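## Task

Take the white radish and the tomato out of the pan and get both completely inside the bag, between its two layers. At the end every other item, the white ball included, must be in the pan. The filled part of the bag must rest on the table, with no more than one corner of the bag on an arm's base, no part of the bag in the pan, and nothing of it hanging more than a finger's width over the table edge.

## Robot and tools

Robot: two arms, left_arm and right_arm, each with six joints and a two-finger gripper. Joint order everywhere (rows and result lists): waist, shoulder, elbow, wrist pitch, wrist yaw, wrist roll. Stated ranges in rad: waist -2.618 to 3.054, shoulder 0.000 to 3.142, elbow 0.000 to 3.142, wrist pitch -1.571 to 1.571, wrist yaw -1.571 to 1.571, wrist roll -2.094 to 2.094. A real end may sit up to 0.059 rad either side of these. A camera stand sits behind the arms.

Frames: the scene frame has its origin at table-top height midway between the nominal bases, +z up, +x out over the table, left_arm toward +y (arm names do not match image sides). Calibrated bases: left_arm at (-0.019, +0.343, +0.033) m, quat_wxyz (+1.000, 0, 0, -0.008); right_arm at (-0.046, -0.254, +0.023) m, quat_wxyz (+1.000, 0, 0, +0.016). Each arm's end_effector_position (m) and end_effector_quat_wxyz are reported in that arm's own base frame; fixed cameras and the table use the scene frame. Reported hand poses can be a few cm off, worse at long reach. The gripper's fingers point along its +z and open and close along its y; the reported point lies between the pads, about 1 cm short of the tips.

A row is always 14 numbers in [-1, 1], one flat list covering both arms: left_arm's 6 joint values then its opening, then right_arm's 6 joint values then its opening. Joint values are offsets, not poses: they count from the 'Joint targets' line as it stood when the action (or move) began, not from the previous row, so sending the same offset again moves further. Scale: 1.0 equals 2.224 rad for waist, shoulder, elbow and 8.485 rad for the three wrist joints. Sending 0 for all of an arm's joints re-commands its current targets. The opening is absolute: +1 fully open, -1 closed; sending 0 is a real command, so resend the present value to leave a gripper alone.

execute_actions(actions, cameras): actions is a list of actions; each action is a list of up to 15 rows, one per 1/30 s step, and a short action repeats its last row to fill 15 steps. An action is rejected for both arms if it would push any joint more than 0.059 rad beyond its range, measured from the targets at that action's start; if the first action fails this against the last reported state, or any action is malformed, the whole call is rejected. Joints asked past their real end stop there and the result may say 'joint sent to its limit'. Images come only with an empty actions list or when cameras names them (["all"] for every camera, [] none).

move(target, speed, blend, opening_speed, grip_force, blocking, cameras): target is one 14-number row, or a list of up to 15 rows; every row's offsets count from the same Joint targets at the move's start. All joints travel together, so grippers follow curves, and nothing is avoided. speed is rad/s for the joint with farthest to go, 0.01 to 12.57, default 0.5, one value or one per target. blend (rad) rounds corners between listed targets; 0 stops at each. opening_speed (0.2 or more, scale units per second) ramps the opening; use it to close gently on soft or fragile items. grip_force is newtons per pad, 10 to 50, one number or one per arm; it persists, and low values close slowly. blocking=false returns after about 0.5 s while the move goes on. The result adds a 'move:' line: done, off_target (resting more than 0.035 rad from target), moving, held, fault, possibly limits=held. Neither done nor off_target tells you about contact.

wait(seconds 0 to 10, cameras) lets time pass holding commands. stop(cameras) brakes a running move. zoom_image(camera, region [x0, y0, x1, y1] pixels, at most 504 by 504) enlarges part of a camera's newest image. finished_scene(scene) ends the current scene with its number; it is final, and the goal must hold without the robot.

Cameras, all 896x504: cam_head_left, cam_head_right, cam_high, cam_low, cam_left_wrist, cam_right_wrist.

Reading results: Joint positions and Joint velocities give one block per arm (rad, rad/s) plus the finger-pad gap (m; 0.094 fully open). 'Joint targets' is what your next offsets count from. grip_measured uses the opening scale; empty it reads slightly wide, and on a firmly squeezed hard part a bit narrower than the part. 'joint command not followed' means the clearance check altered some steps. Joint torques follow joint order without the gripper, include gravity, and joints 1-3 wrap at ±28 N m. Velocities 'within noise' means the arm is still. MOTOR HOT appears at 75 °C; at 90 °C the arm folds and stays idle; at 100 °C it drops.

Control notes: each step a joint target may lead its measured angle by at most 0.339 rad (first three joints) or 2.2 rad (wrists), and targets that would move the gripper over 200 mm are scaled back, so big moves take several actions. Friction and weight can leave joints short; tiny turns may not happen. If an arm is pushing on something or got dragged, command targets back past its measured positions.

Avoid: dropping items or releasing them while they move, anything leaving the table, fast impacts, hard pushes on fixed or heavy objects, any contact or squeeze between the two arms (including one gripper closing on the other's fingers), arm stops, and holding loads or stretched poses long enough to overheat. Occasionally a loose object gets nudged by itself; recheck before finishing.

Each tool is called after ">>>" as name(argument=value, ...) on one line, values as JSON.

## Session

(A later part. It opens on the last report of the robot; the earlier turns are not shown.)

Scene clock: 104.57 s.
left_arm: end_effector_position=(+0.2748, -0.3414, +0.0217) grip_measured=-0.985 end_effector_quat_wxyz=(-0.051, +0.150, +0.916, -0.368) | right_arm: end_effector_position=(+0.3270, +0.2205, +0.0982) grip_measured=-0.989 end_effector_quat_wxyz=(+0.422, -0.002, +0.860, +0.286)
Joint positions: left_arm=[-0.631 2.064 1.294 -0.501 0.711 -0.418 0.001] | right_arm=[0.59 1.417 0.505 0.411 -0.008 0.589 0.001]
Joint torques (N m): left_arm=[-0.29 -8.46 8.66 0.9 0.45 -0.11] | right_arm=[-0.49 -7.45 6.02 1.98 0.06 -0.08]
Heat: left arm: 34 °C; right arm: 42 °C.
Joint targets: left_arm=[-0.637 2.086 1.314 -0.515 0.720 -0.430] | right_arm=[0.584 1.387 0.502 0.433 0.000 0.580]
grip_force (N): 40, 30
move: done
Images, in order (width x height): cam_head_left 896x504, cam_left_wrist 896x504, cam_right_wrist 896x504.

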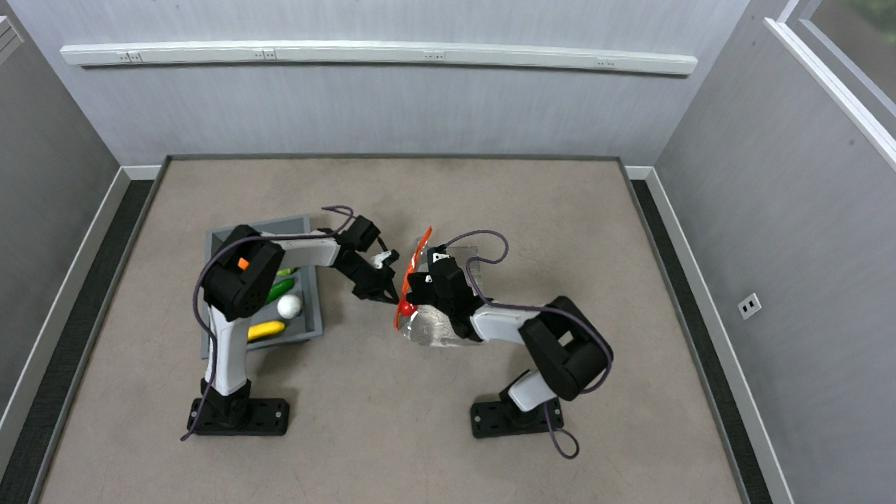

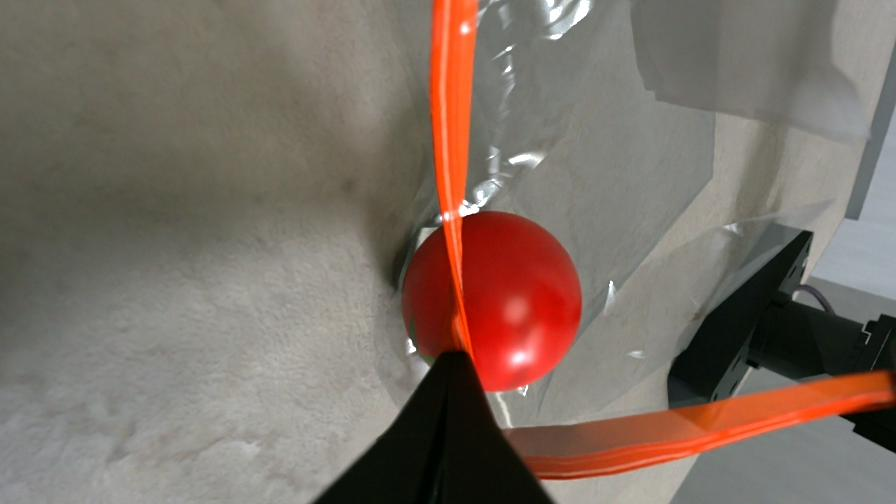

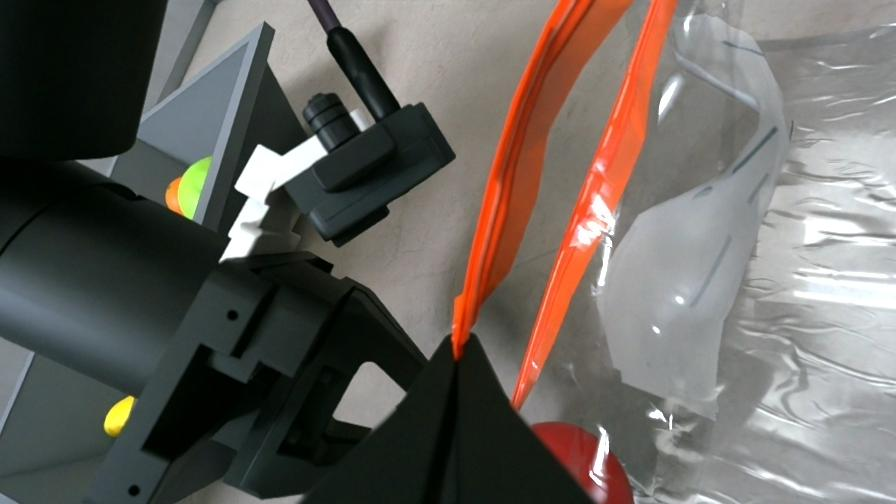

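>>> move(target=[0.036, -0.0855, -0.09, 0.0071, 0, 0, -1, 0, 0, 0, 0, 0, 0, -1], speed=0.4, cameras=["cam_head_left", "cam_left_wrist", "cam_right_wrist"])

>>> zoom_image(camera="cam_head_left", region=[310, 220, 460, 360])

Scene clock: 107.60 s.
left_arm: end_effector_position=(+0.2691, -0.3027, +0.0337) grip_measured=-0.985 end_effector_quat_wxyz=(-0.031, +0.120, +0.920, -0.373) | right_arm: end_effector_position=(+0.3270, +0.2205, +0.0982) grip_measured=-0.989 end_effector_quat_wxyz=(+0.422, -0.002, +0.860, +0.286)
Joint positions: left_arm=[-0.56 1.919 1.127 -0.463 0.711 -0.418 0.001] | right_arm=[0.59 1.417 0.505 0.411 -0.008 0.589 0.001]
Joint torques (N m): left_arm=[0.39 -10.71 5.26 1.19 0.45 -0.11] | right_arm=[-0.49 -7.46 6.04 1.98 0.06 -0.08]
Heat: left arm: 34 °C; right arm: 42 °C.
Joint targets: left_arm=[-0.557 1.896 1.114 -0.454 0.720 -0.430] | right_arm=[0.584 1.387 0.502 0.433 0.000 0.580]
grip_force (N): 40, 30
move: done
Images, in order (width x height): cam_head_left 896x504, cam_left_wrist 896x504, cam_right_wrist 896x504.

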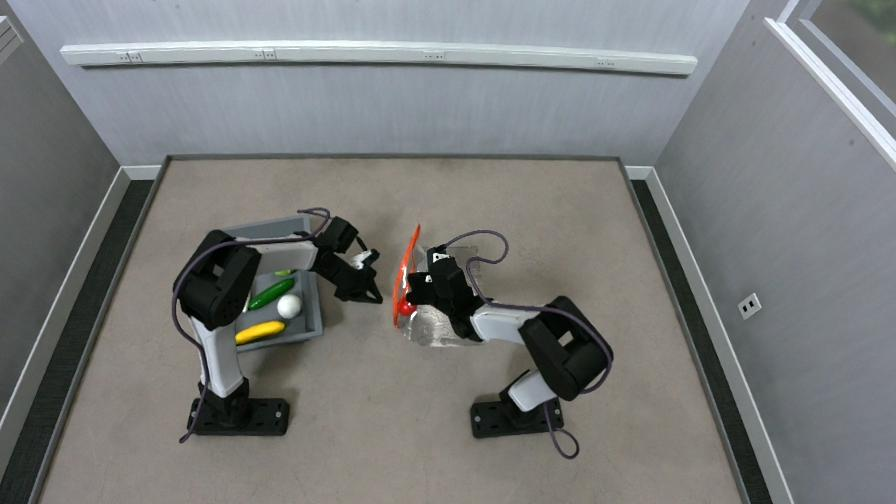

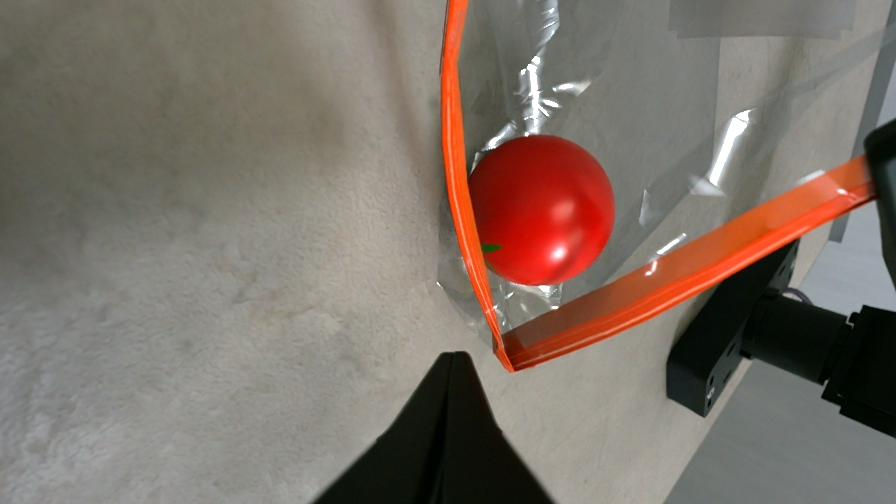

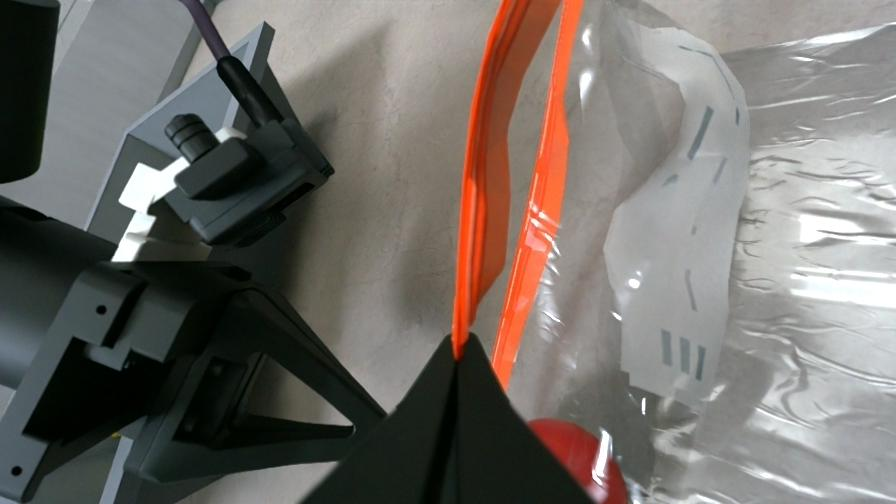

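Scaled by 3.360 from the camera's 896x504 image, which has a finer 1280x720 frame.

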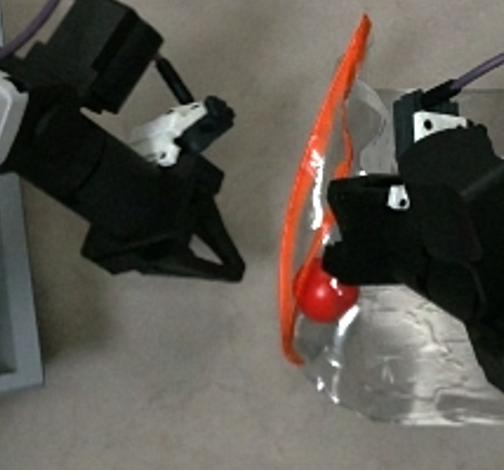

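>>> move(target=[[0.0459, 0.1012, 0.1214, -0.0112, 0, 0, -0.2, 0, 0, 0, 0, 0, 0, -1], [0.0139, 0.1560, 0.1587, -0.0049, 0, 0, -0.2, 0, 0, 0, 0, 0, 0, -1]], speed=[0.5, 0.3], blend=0.02, cameras=["cam_head_left", "cam_left_wrist", "cam_right_wrist"])

>>> zoom_image(camera="cam_left_wrist", region=[280, 150, 680, 504])

>>> zoom_image(camera="cam_head_left", region=[310, 220, 460, 360])

Scene clock: 112.43 s.
left_arm: end_effector_position=(+0.3378, -0.3273, -0.0010) grip_measured=-0.202 end_effector_quat_wxyz=(-0.035, +0.101, +0.923, -0.370) | right_arm: end_effector_position=(+0.3270, +0.2205, +0.0982) grip_measured=-0.989 end_effector_quat_wxyz=(+0.422, -0.002, +0.860, +0.286)
Joint positions: left_arm=[-0.525 2.22 1.447 -0.505 0.715 -0.418 0.038] | right_arm=[0.59 1.417 0.505 0.411 -0.008 0.589 0.001]
Joint torques (N m): left_arm=[0.02 -9.58 8.53 1.12 0.43 -0.11] | right_arm=[-0.49 -7.46 6.04 1.98 0.06 -0.09]
Heat: left arm: 34 °C; right arm: 41 °C.
Joint targets: left_arm=[-0.526 2.243 1.467 -0.496 0.720 -0.429] | right_arm=[0.584 1.387 0.502 0.433 0.000 0.580]
grip_force (N): 40, 30
move: done
Images, in order (width x height): cam_head_left 896x504, cam_left_wrist 896x504, cam_right_wrist 896x504.

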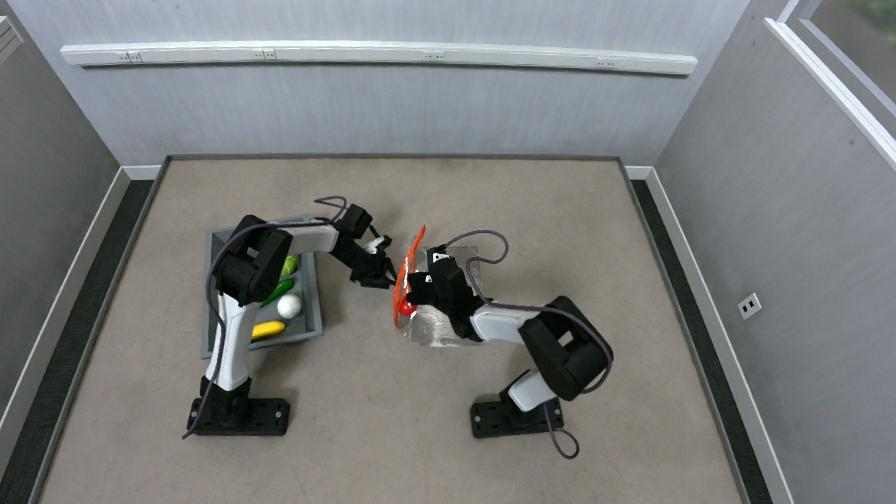

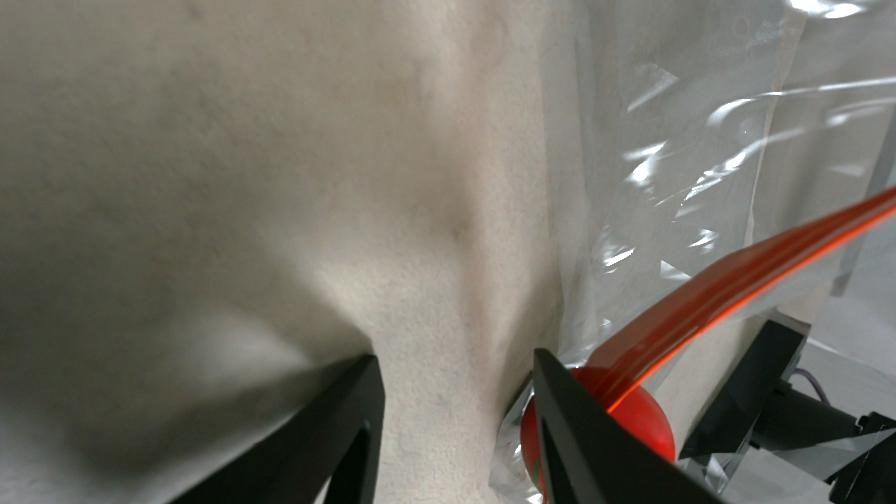

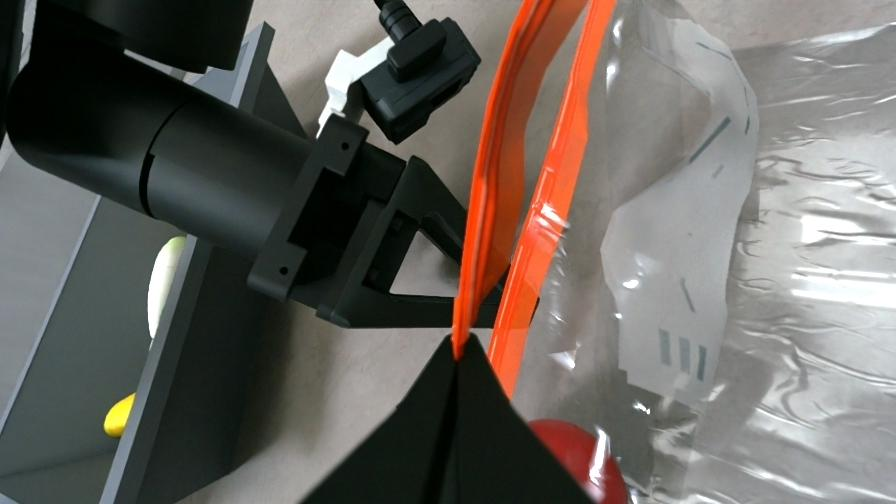

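Scaled by 1.260 from the camera's 896x504 image, which has a finer 1280x720 frame.

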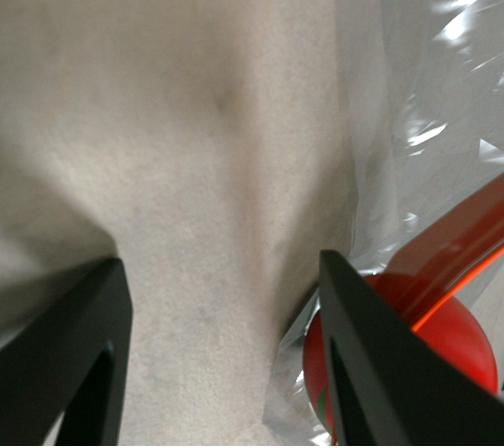

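Scaled by 3.360 from the camera's 896x504 image, which has a finer 1280x720 frame.

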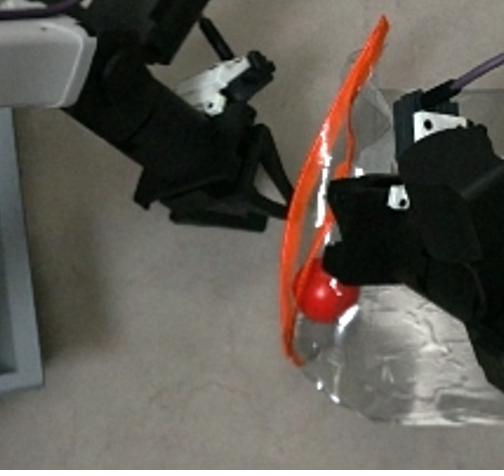

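>>> move(target=[[0.0733, -0.116, -0.0256, -0.0212, 0, 0, -0.2, 0, 0, 0, 0, 0, 0, -1], [0.0733, -0.116, -0.0256, -0.0212, 0, 0, -0.2, 0, -0.0742, 0.205, -0.0856, 0, 0, -1]], speed=[0.5, 0.4], blend=0.05, cameras=["cam_head_left", "cam_high", "cam_low", "cam_left_wrist", "cam_right_wrist"])

>>> zoom_image(camera="cam_head_left", region=[310, 220, 490, 360])

>>> zoom_image(camera="cam_low", region=[340, 230, 560, 370])

Scene clock: 117.17 s.
left_arm: end_effector_position=(+0.3651, -0.2612, +0.0748) grip_measured=-0.202 end_effector_quat_wxyz=(+0.010, +0.032, +0.925, -0.377) | right_arm: end_effector_position=(+0.3229, +0.2178, +0.2008) grip_measured=-0.989 end_effector_quat_wxyz=(+0.380, -0.002, +0.888, +0.258)
Joint positions: left_arm=[-0.364 2.001 1.421 -0.662 0.715 -0.418 0.038] | right_arm=[0.59 1.246 0.928 -0.299 -0.008 0.589 0.001]
Joint torques (N m): left_arm=[0.24 -11.4 6.12 0.95 0.41 -0.11] | right_arm=[-0.49 -6.53 10.21 1.72 0.06 -0.08]
Heat: left arm: 35 °C; right arm: 41 °C.
Joint targets: left_arm=[-0.363 1.985 1.410 -0.676 0.720 -0.429] | right_arm=[0.584 1.222 0.958 -0.293 0.000 0.581]
grip_force (N): 40, 30
move: done
Images, in order (width x height): cam_head_left 896x504, cam_high 896x504, cam_low 896x504, cam_left_wrist 896x504, cam_right_wrist 896x504.

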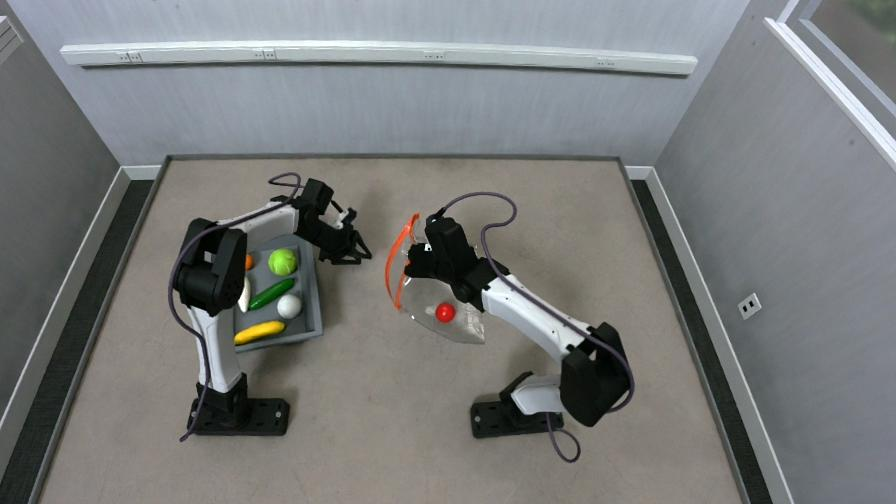

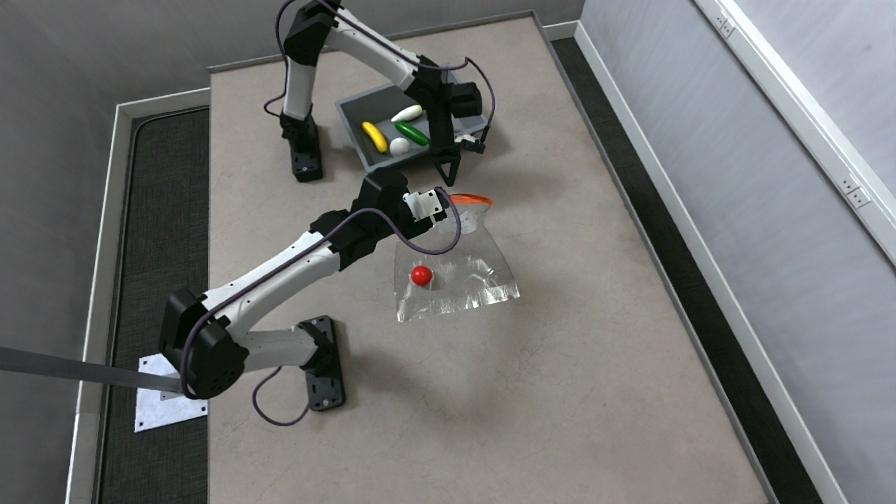

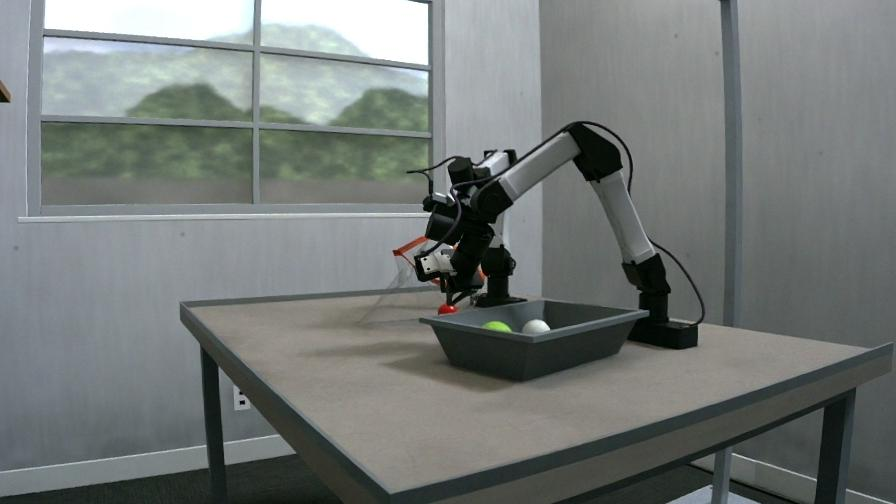

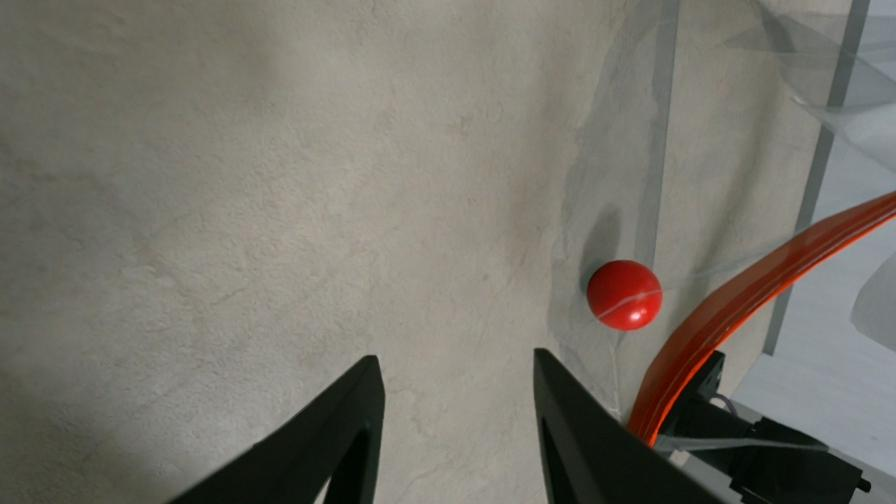

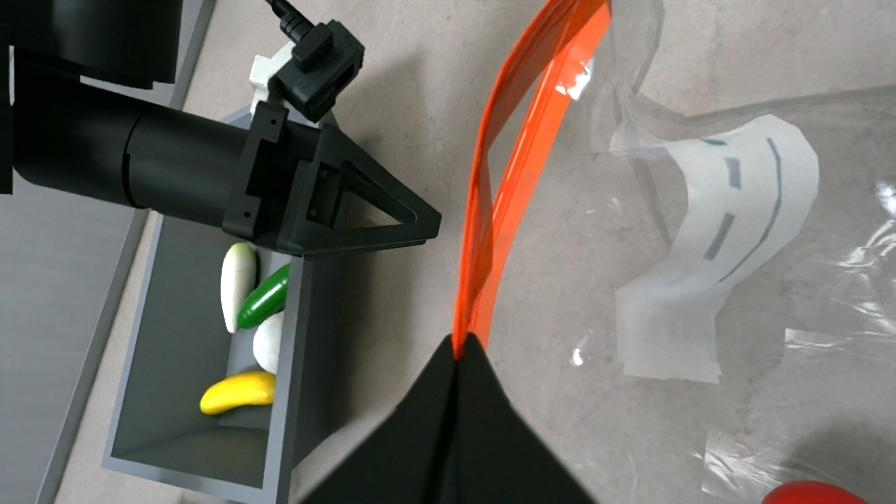

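Scaled by 2.800 from the camera's 896x504 image, which has a finer 1280x720 frame.

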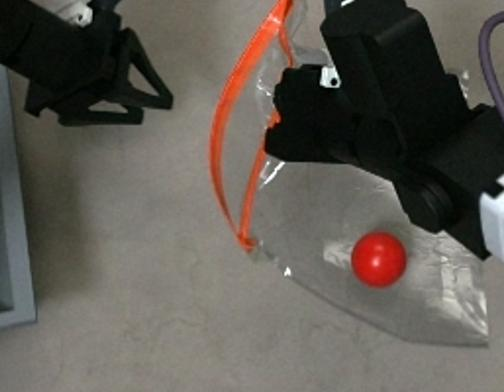

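Scaled by 2.291 from the camera's 896x504 image, which has a finer 1280x720 frame.

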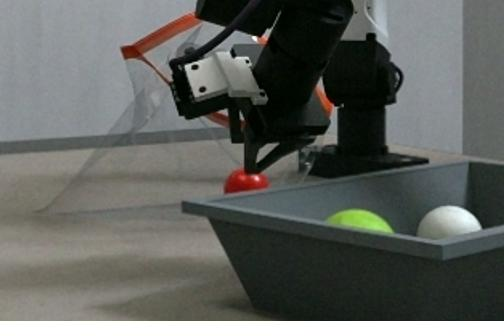

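>>> move(target=[[0.1169, -0.1057, 0.0045, -0.0205, -0.0424, 0.0165, 0.15, 0, 0, 0, 0, 0, 0, -1], [0.2334, -0.1075, -0.0935, -0.0414, -0.0849, 0.0324, 0.15, 0, 0, 0, 0, 0, 0, -1]], speed=0.8, blend=0.1, cameras=["cam_head_left", "cam_left_wrist"])

Scene clock: 120.83 s.
left_arm: end_effector_position=(+0.3080, +0.0458, +0.0491) grip_measured=+0.148 end_effector_quat_wxyz=(+0.005, -0.161, +0.987, -0.008) | right_arm: end_effector_position=(+0.3229, +0.2178, +0.2008) grip_measured=-0.989 end_effector_quat_wxyz=(+0.380, -0.002, +0.888, +0.258)
Joint positions: left_arm=[0.157 1.756 1.21 -1.015 0.017 -0.167 0.054] | right_arm=[0.59 1.246 0.928 -0.3 -0.008 0.589 0.001]
Joint torques (N m): left_arm=[0.14 -8.35 5.94 0.3 -0.15 0.07] | right_arm=[-0.5 -6.53 10.19 1.74 0.06 -0.07]
Heat: left arm: 35 °C; right arm: 40 °C.
Joint targets: left_arm=[0.156 1.746 1.202 -1.027 0.000 -0.155] | right_arm=[0.584 1.222 0.958 -0.293 0.000 0.581]
grip_force (N): 40, 30
move: done
Images, in order (width x height): cam_head_left 896x504, cam_left_wrist 896x504.

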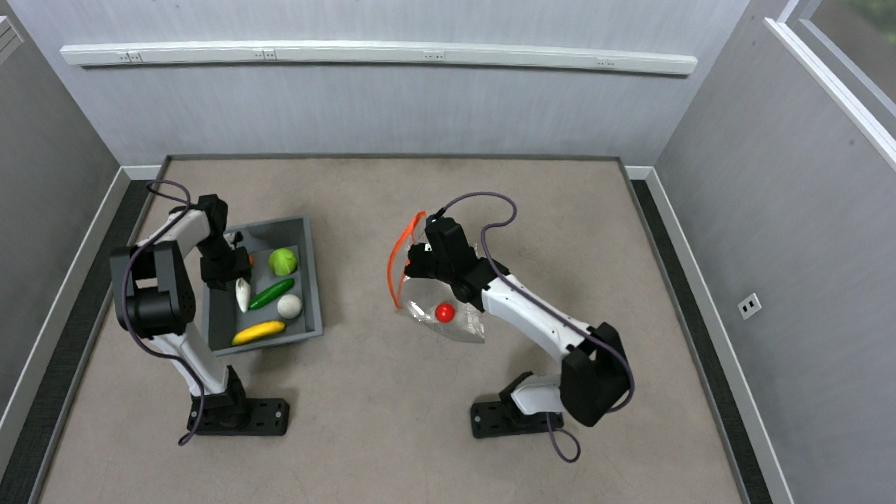

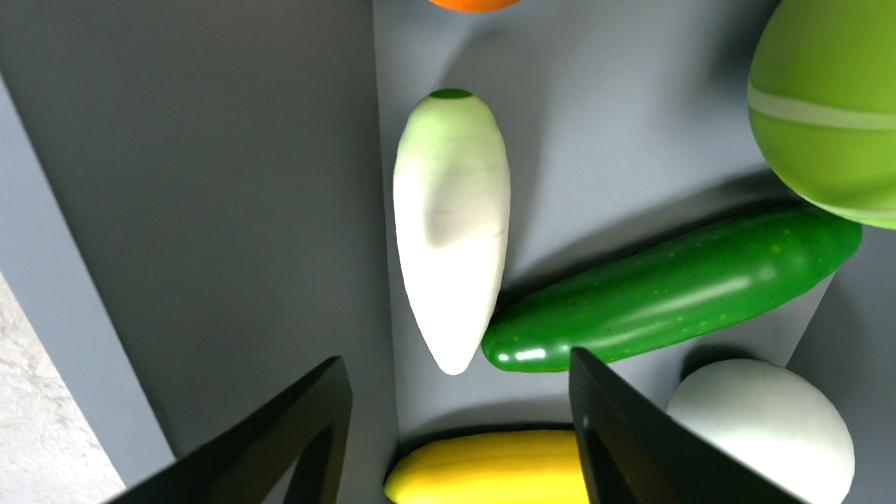

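>>> move(target=[0.0049, 0.0701, -0.0315, 0.0255, -0.0018, 0, 0.08, 0, 0, 0, 0, 0, 0, -1], speed=0.4, grip_force=[20, 30], cameras=["cam_left_wrist"])

Scene clock: 123.10 s.
left_arm: end_effector_position=(+0.3188, +0.0514, -0.0066) grip_measured=+0.082 end_effector_quat_wxyz=(+0.000, -0.163, +0.987, -0.001) | right_arm: end_effector_position=(+0.3229, +0.2178, +0.2008) grip_measured=-0.989 end_effector_quat_wxyz=(+0.380, -0.002, +0.888, +0.258)
Joint positions: left_arm=[0.16 1.889 1.14 -0.822 0.001 -0.167 0.051] | right_arm=[0.59 1.246 0.928 -0.3 -0.008 0.589 0.001]
Joint torques (N m): left_arm=[0.7 -7.27 5.38 0.55 -0.15 0.07] | right_arm=[-0.5 -6.54 10.21 1.74 0.06 -0.08]
Heat: left arm: 35 °C; right arm: 40 °C.
Joint targets: left_arm=[0.167 1.902 1.132 -0.811 -0.015 -0.155] | right_arm=[0.584 1.222 0.958 -0.293 0.000 0.581]
grip_force (N): 20, 30
move: done
Images, in order (width x height): cam_left_wrist 896x504.

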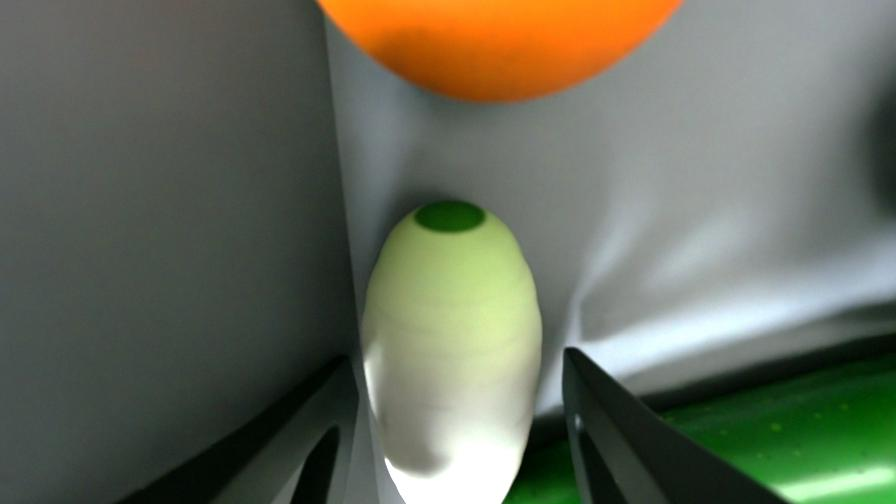

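>>> move(target=[0, 0, 0, 0, 0, 0, -0.4, 0, 0, 0, 0, 0, 0, -1], opening_speed=0.5, cameras=["cam_left_wrist"])

Scene clock: 125.30 s.
left_arm: end_effector_position=(+0.3189, +0.0517, -0.0066) grip_measured=-0.304 end_effector_quat_wxyz=(+0.000, -0.163, +0.987, +0.000) | right_arm: end_effector_position=(+0.3229, +0.2178, +0.2008) grip_measured=-0.989 end_effector_quat_wxyz=(+0.380, -0.002, +0.888, +0.258)
Joint positions: left_arm=[0.16 1.889 1.14 -0.821 -0.001 -0.167 0.033] | right_arm=[0.59 1.246 0.928 -0.3 -0.008 0.589 0.001]
Joint torques (N m): left_arm=[0.69 -7.25 5.34 0.53 -0.14 0.07] | right_arm=[-0.51 -6.52 10.19 1.74 0.06 -0.07]
Heat: left arm: 35 °C; right arm: 39 °C.
Joint targets: left_arm=[0.167 1.902 1.132 -0.811 -0.015 -0.155] | right_arm=[0.584 1.222 0.958 -0.293 0.000 0.581]
grip_force (N): 20, 30
move: done
Images, in order (width x height): cam_left_wrist 896x504.

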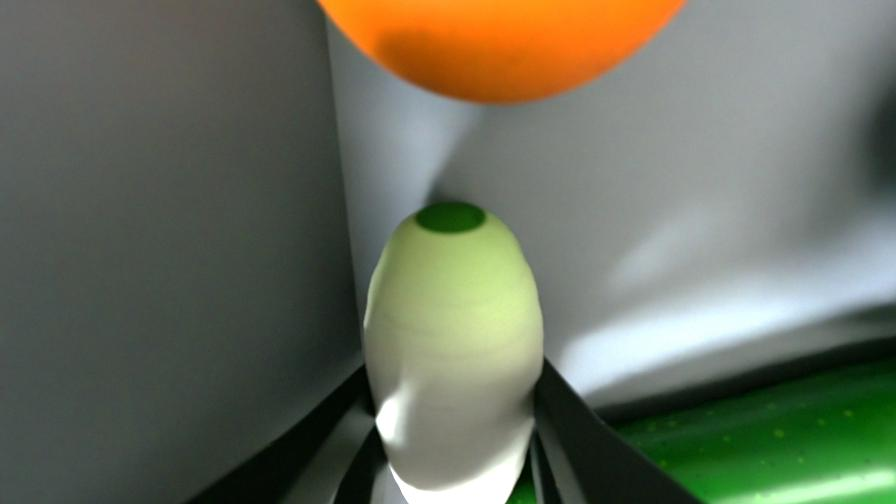

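>>> move(target=[[0, -0.0787, 0.1565, -0.0588, 0, 0, -0.4, 0, 0, 0, 0, 0, 0, -1], [-0.2527, -0.0814, 0.0171, 0.0561, 0.0910, -0.0865, -0.4, 0, 0, 0, 0, 0, 0, -1]], speed=[0.5, 0.8], blend=0.1, cameras=["cam_head_left", "cam_high", "cam_low", "cam_left_wrist", "cam_right_wrist"])

>>> zoom_image(camera="cam_head_left", region=[310, 200, 490, 360])

>>> zoom_image(camera="cam_low", region=[340, 200, 560, 370])

Scene clock: 131.17 s.
left_arm: end_effector_position=(+0.3509, -0.2745, +0.1339) grip_measured=-0.309 end_effector_quat_wxyz=(+0.041, -0.094, +0.884, -0.456) | right_arm: end_effector_position=(+0.3229, +0.2178, +0.2008) grip_measured=-0.989 end_effector_quat_wxyz=(+0.380, -0.002, +0.888, +0.258)
Joint positions: left_arm=[-0.397 1.745 1.182 -0.344 0.741 -0.876 0.032] | right_arm=[0.59 1.246 0.928 -0.3 -0.008 0.589 0.001]
Joint torques (N m): left_arm=[0.38 -10.26 6.64 1.78 0.44 -0.11] | right_arm=[-0.47 -6.54 10.22 1.74 0.07 -0.07]
Heat: left arm: 35 °C; right arm: 39 °C.
Joint targets: left_arm=[-0.395 1.721 1.170 -0.335 0.757 -0.888] | right_arm=[0.584 1.222 0.958 -0.293 0.000 0.581]
grip_force (N): 20, 30
move: done
Images, in order (width x height): cam_head_left 896x504, cam_high 896x504, cam_low 896x504, cam_left_wrist 896x504, cam_right_wrist 896x504.

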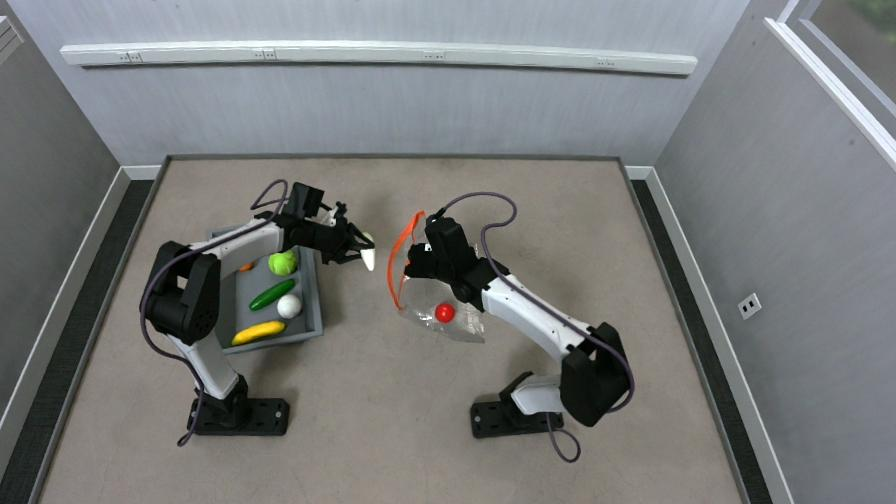

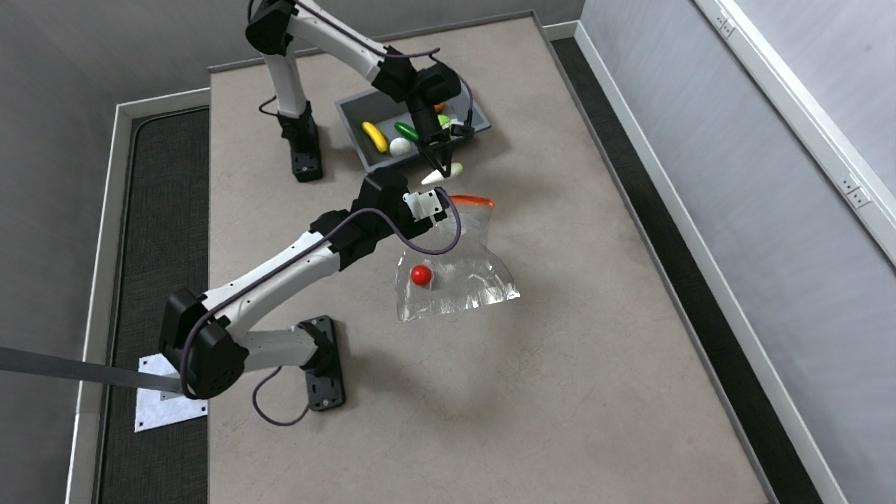

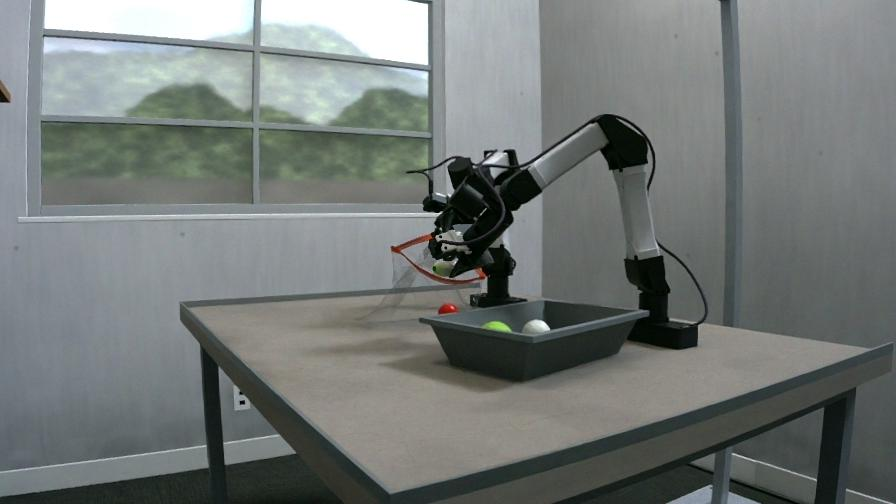

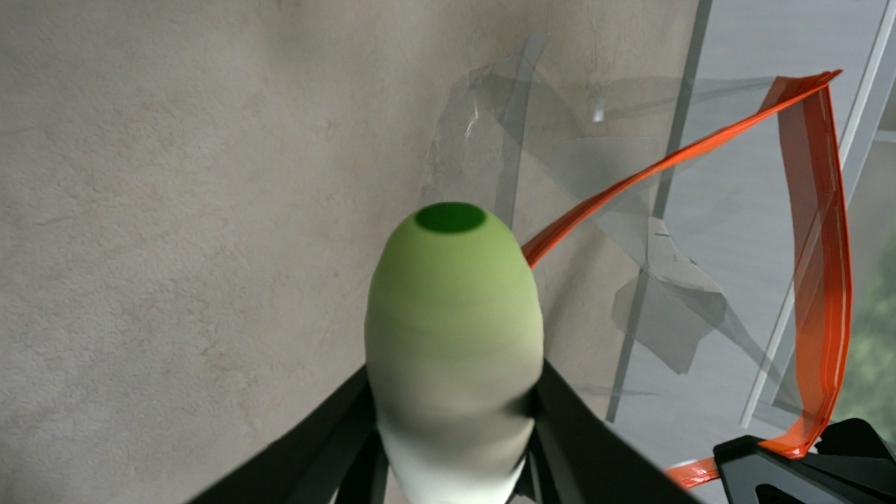

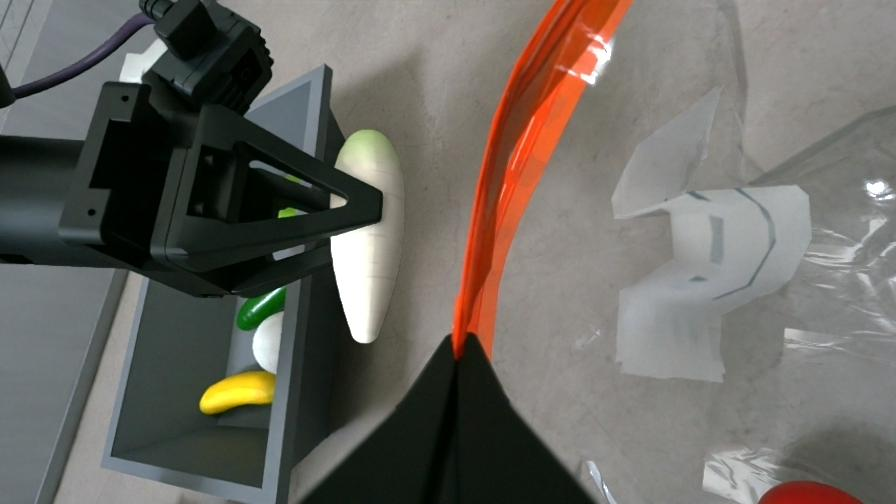

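Scaled by 2.800 from the camera's 896x504 image, which has a finer 1280x720 frame.

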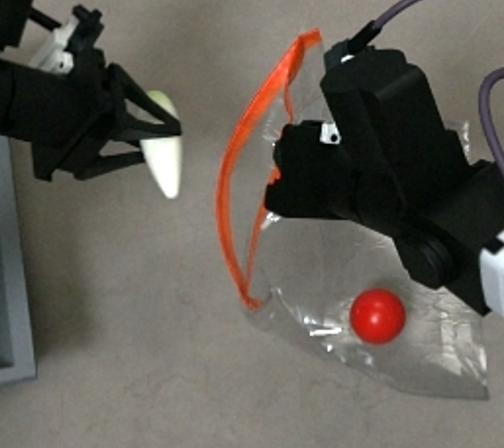

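Scaled by 2.291 from the camera's 896x504 image, which has a finer 1280x720 frame.

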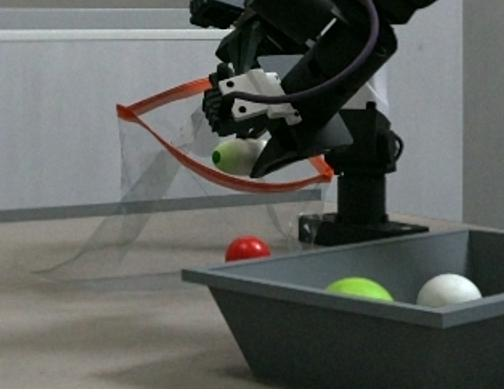

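>>> move(target=[[-0.0081, -0.0378, -0.009, -0.0065, 0, 0, -0.4, 0, 0, 0, 0, 0, 0, -1], [-0.1165, 0.1556, 0.1156, 0.0114, 0, 0, -0.4, 0, 0, 0, 0, 0, 0, -1]], speed=[0.5, 0.4], blend=0.02, cameras=["cam_head_left", "cam_low", "cam_left_wrist", "cam_right_wrist"])

>>> zoom_image(camera="cam_head_left", region=[310, 200, 490, 360])

>>> zoom_image(camera="cam_low", region=[340, 200, 560, 370])

Scene clock: 135.40 s.
left_arm: end_effector_position=(+0.3252, -0.3978, +0.0906) grip_measured=-0.309 end_effector_quat_wxyz=(-0.014, +0.022, +0.887, -0.462) | right_arm: end_effector_position=(+0.3228, +0.2177, +0.2006) grip_measured=-0.989 end_effector_quat_wxyz=(+0.379, -0.002, +0.889, +0.258)
Joint positions: left_arm=[-0.654 2.05 1.404 -0.247 0.744 -0.877 0.032] | right_arm=[0.59 1.246 0.928 -0.3 -0.008 0.589 0.001]
Joint torques (N m): left_arm=[0.17 -9.59 9.85 1.78 0.42 -0.1] | right_arm=[-0.49 -6.54 10.18 1.75 0.06 -0.07]
Heat: left arm: 35 °C; right arm: 38 °C.
Joint targets: left_arm=[-0.654 2.067 1.427 -0.238 0.757 -0.889] | right_arm=[0.584 1.222 0.958 -0.293 0.000 0.581]
grip_force (N): 20, 30
move: done
Images, in order (width x height): cam_head_left 896x504, cam_low 896x504, cam_left_wrist 896x504, cam_right_wrist 896x504.

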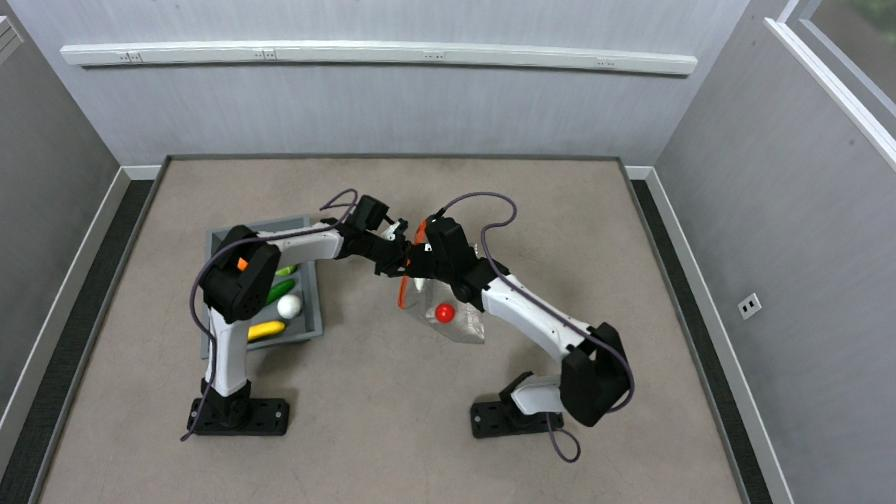

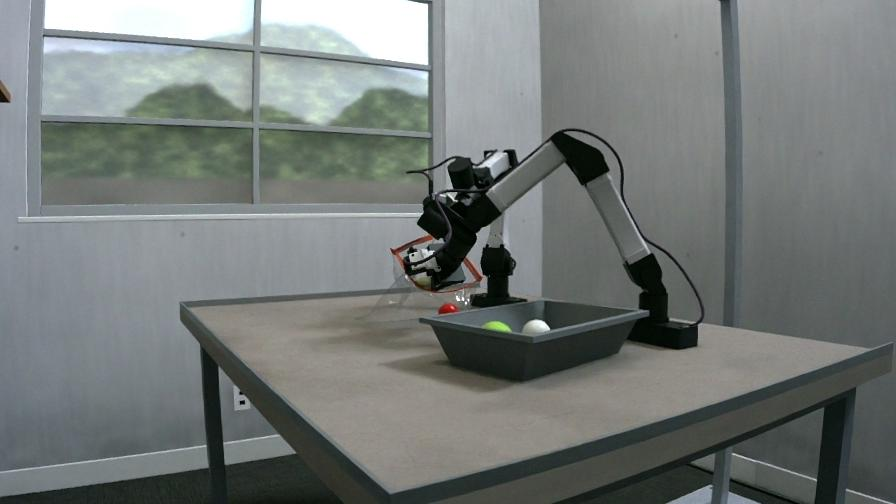

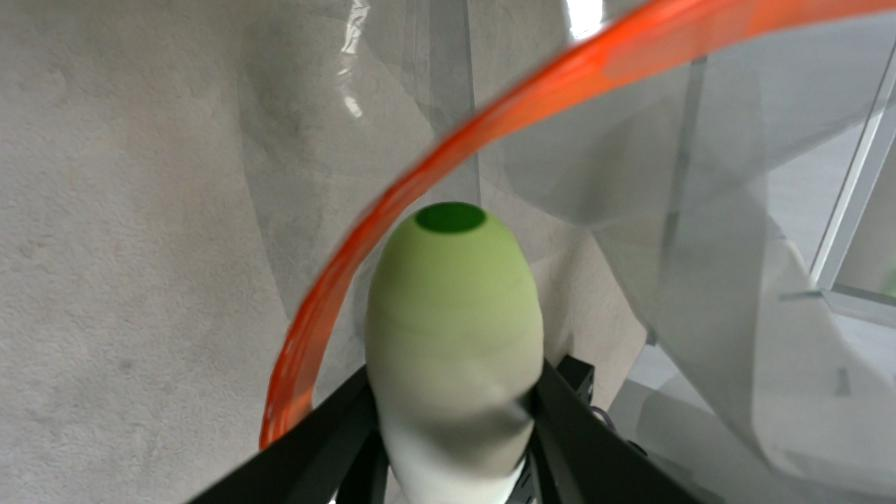

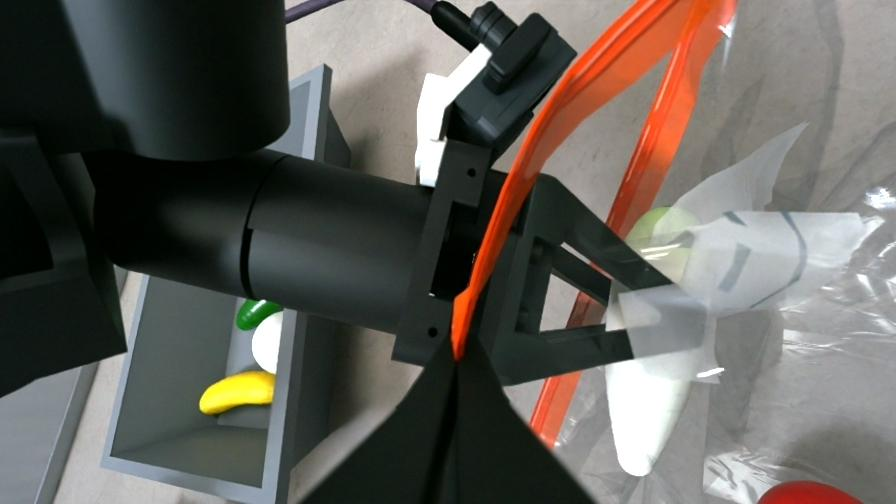

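Scaled by 2.800 from the camera's 896x504 image, which has a finer 1280x720 frame.

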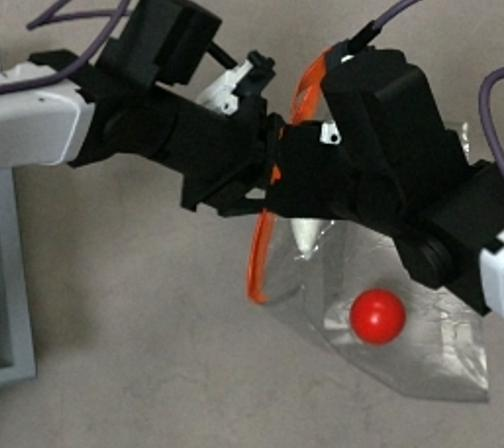

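Scaled by 2.291 from the camera's 896x504 image, which has a finer 1280x720 frame.

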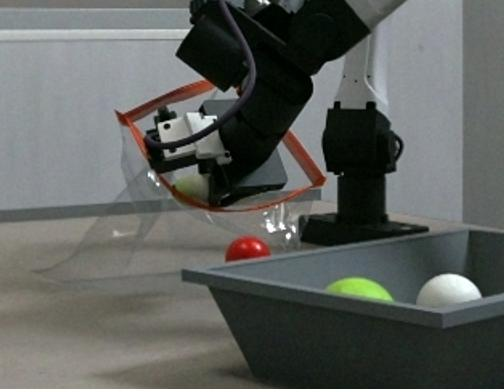

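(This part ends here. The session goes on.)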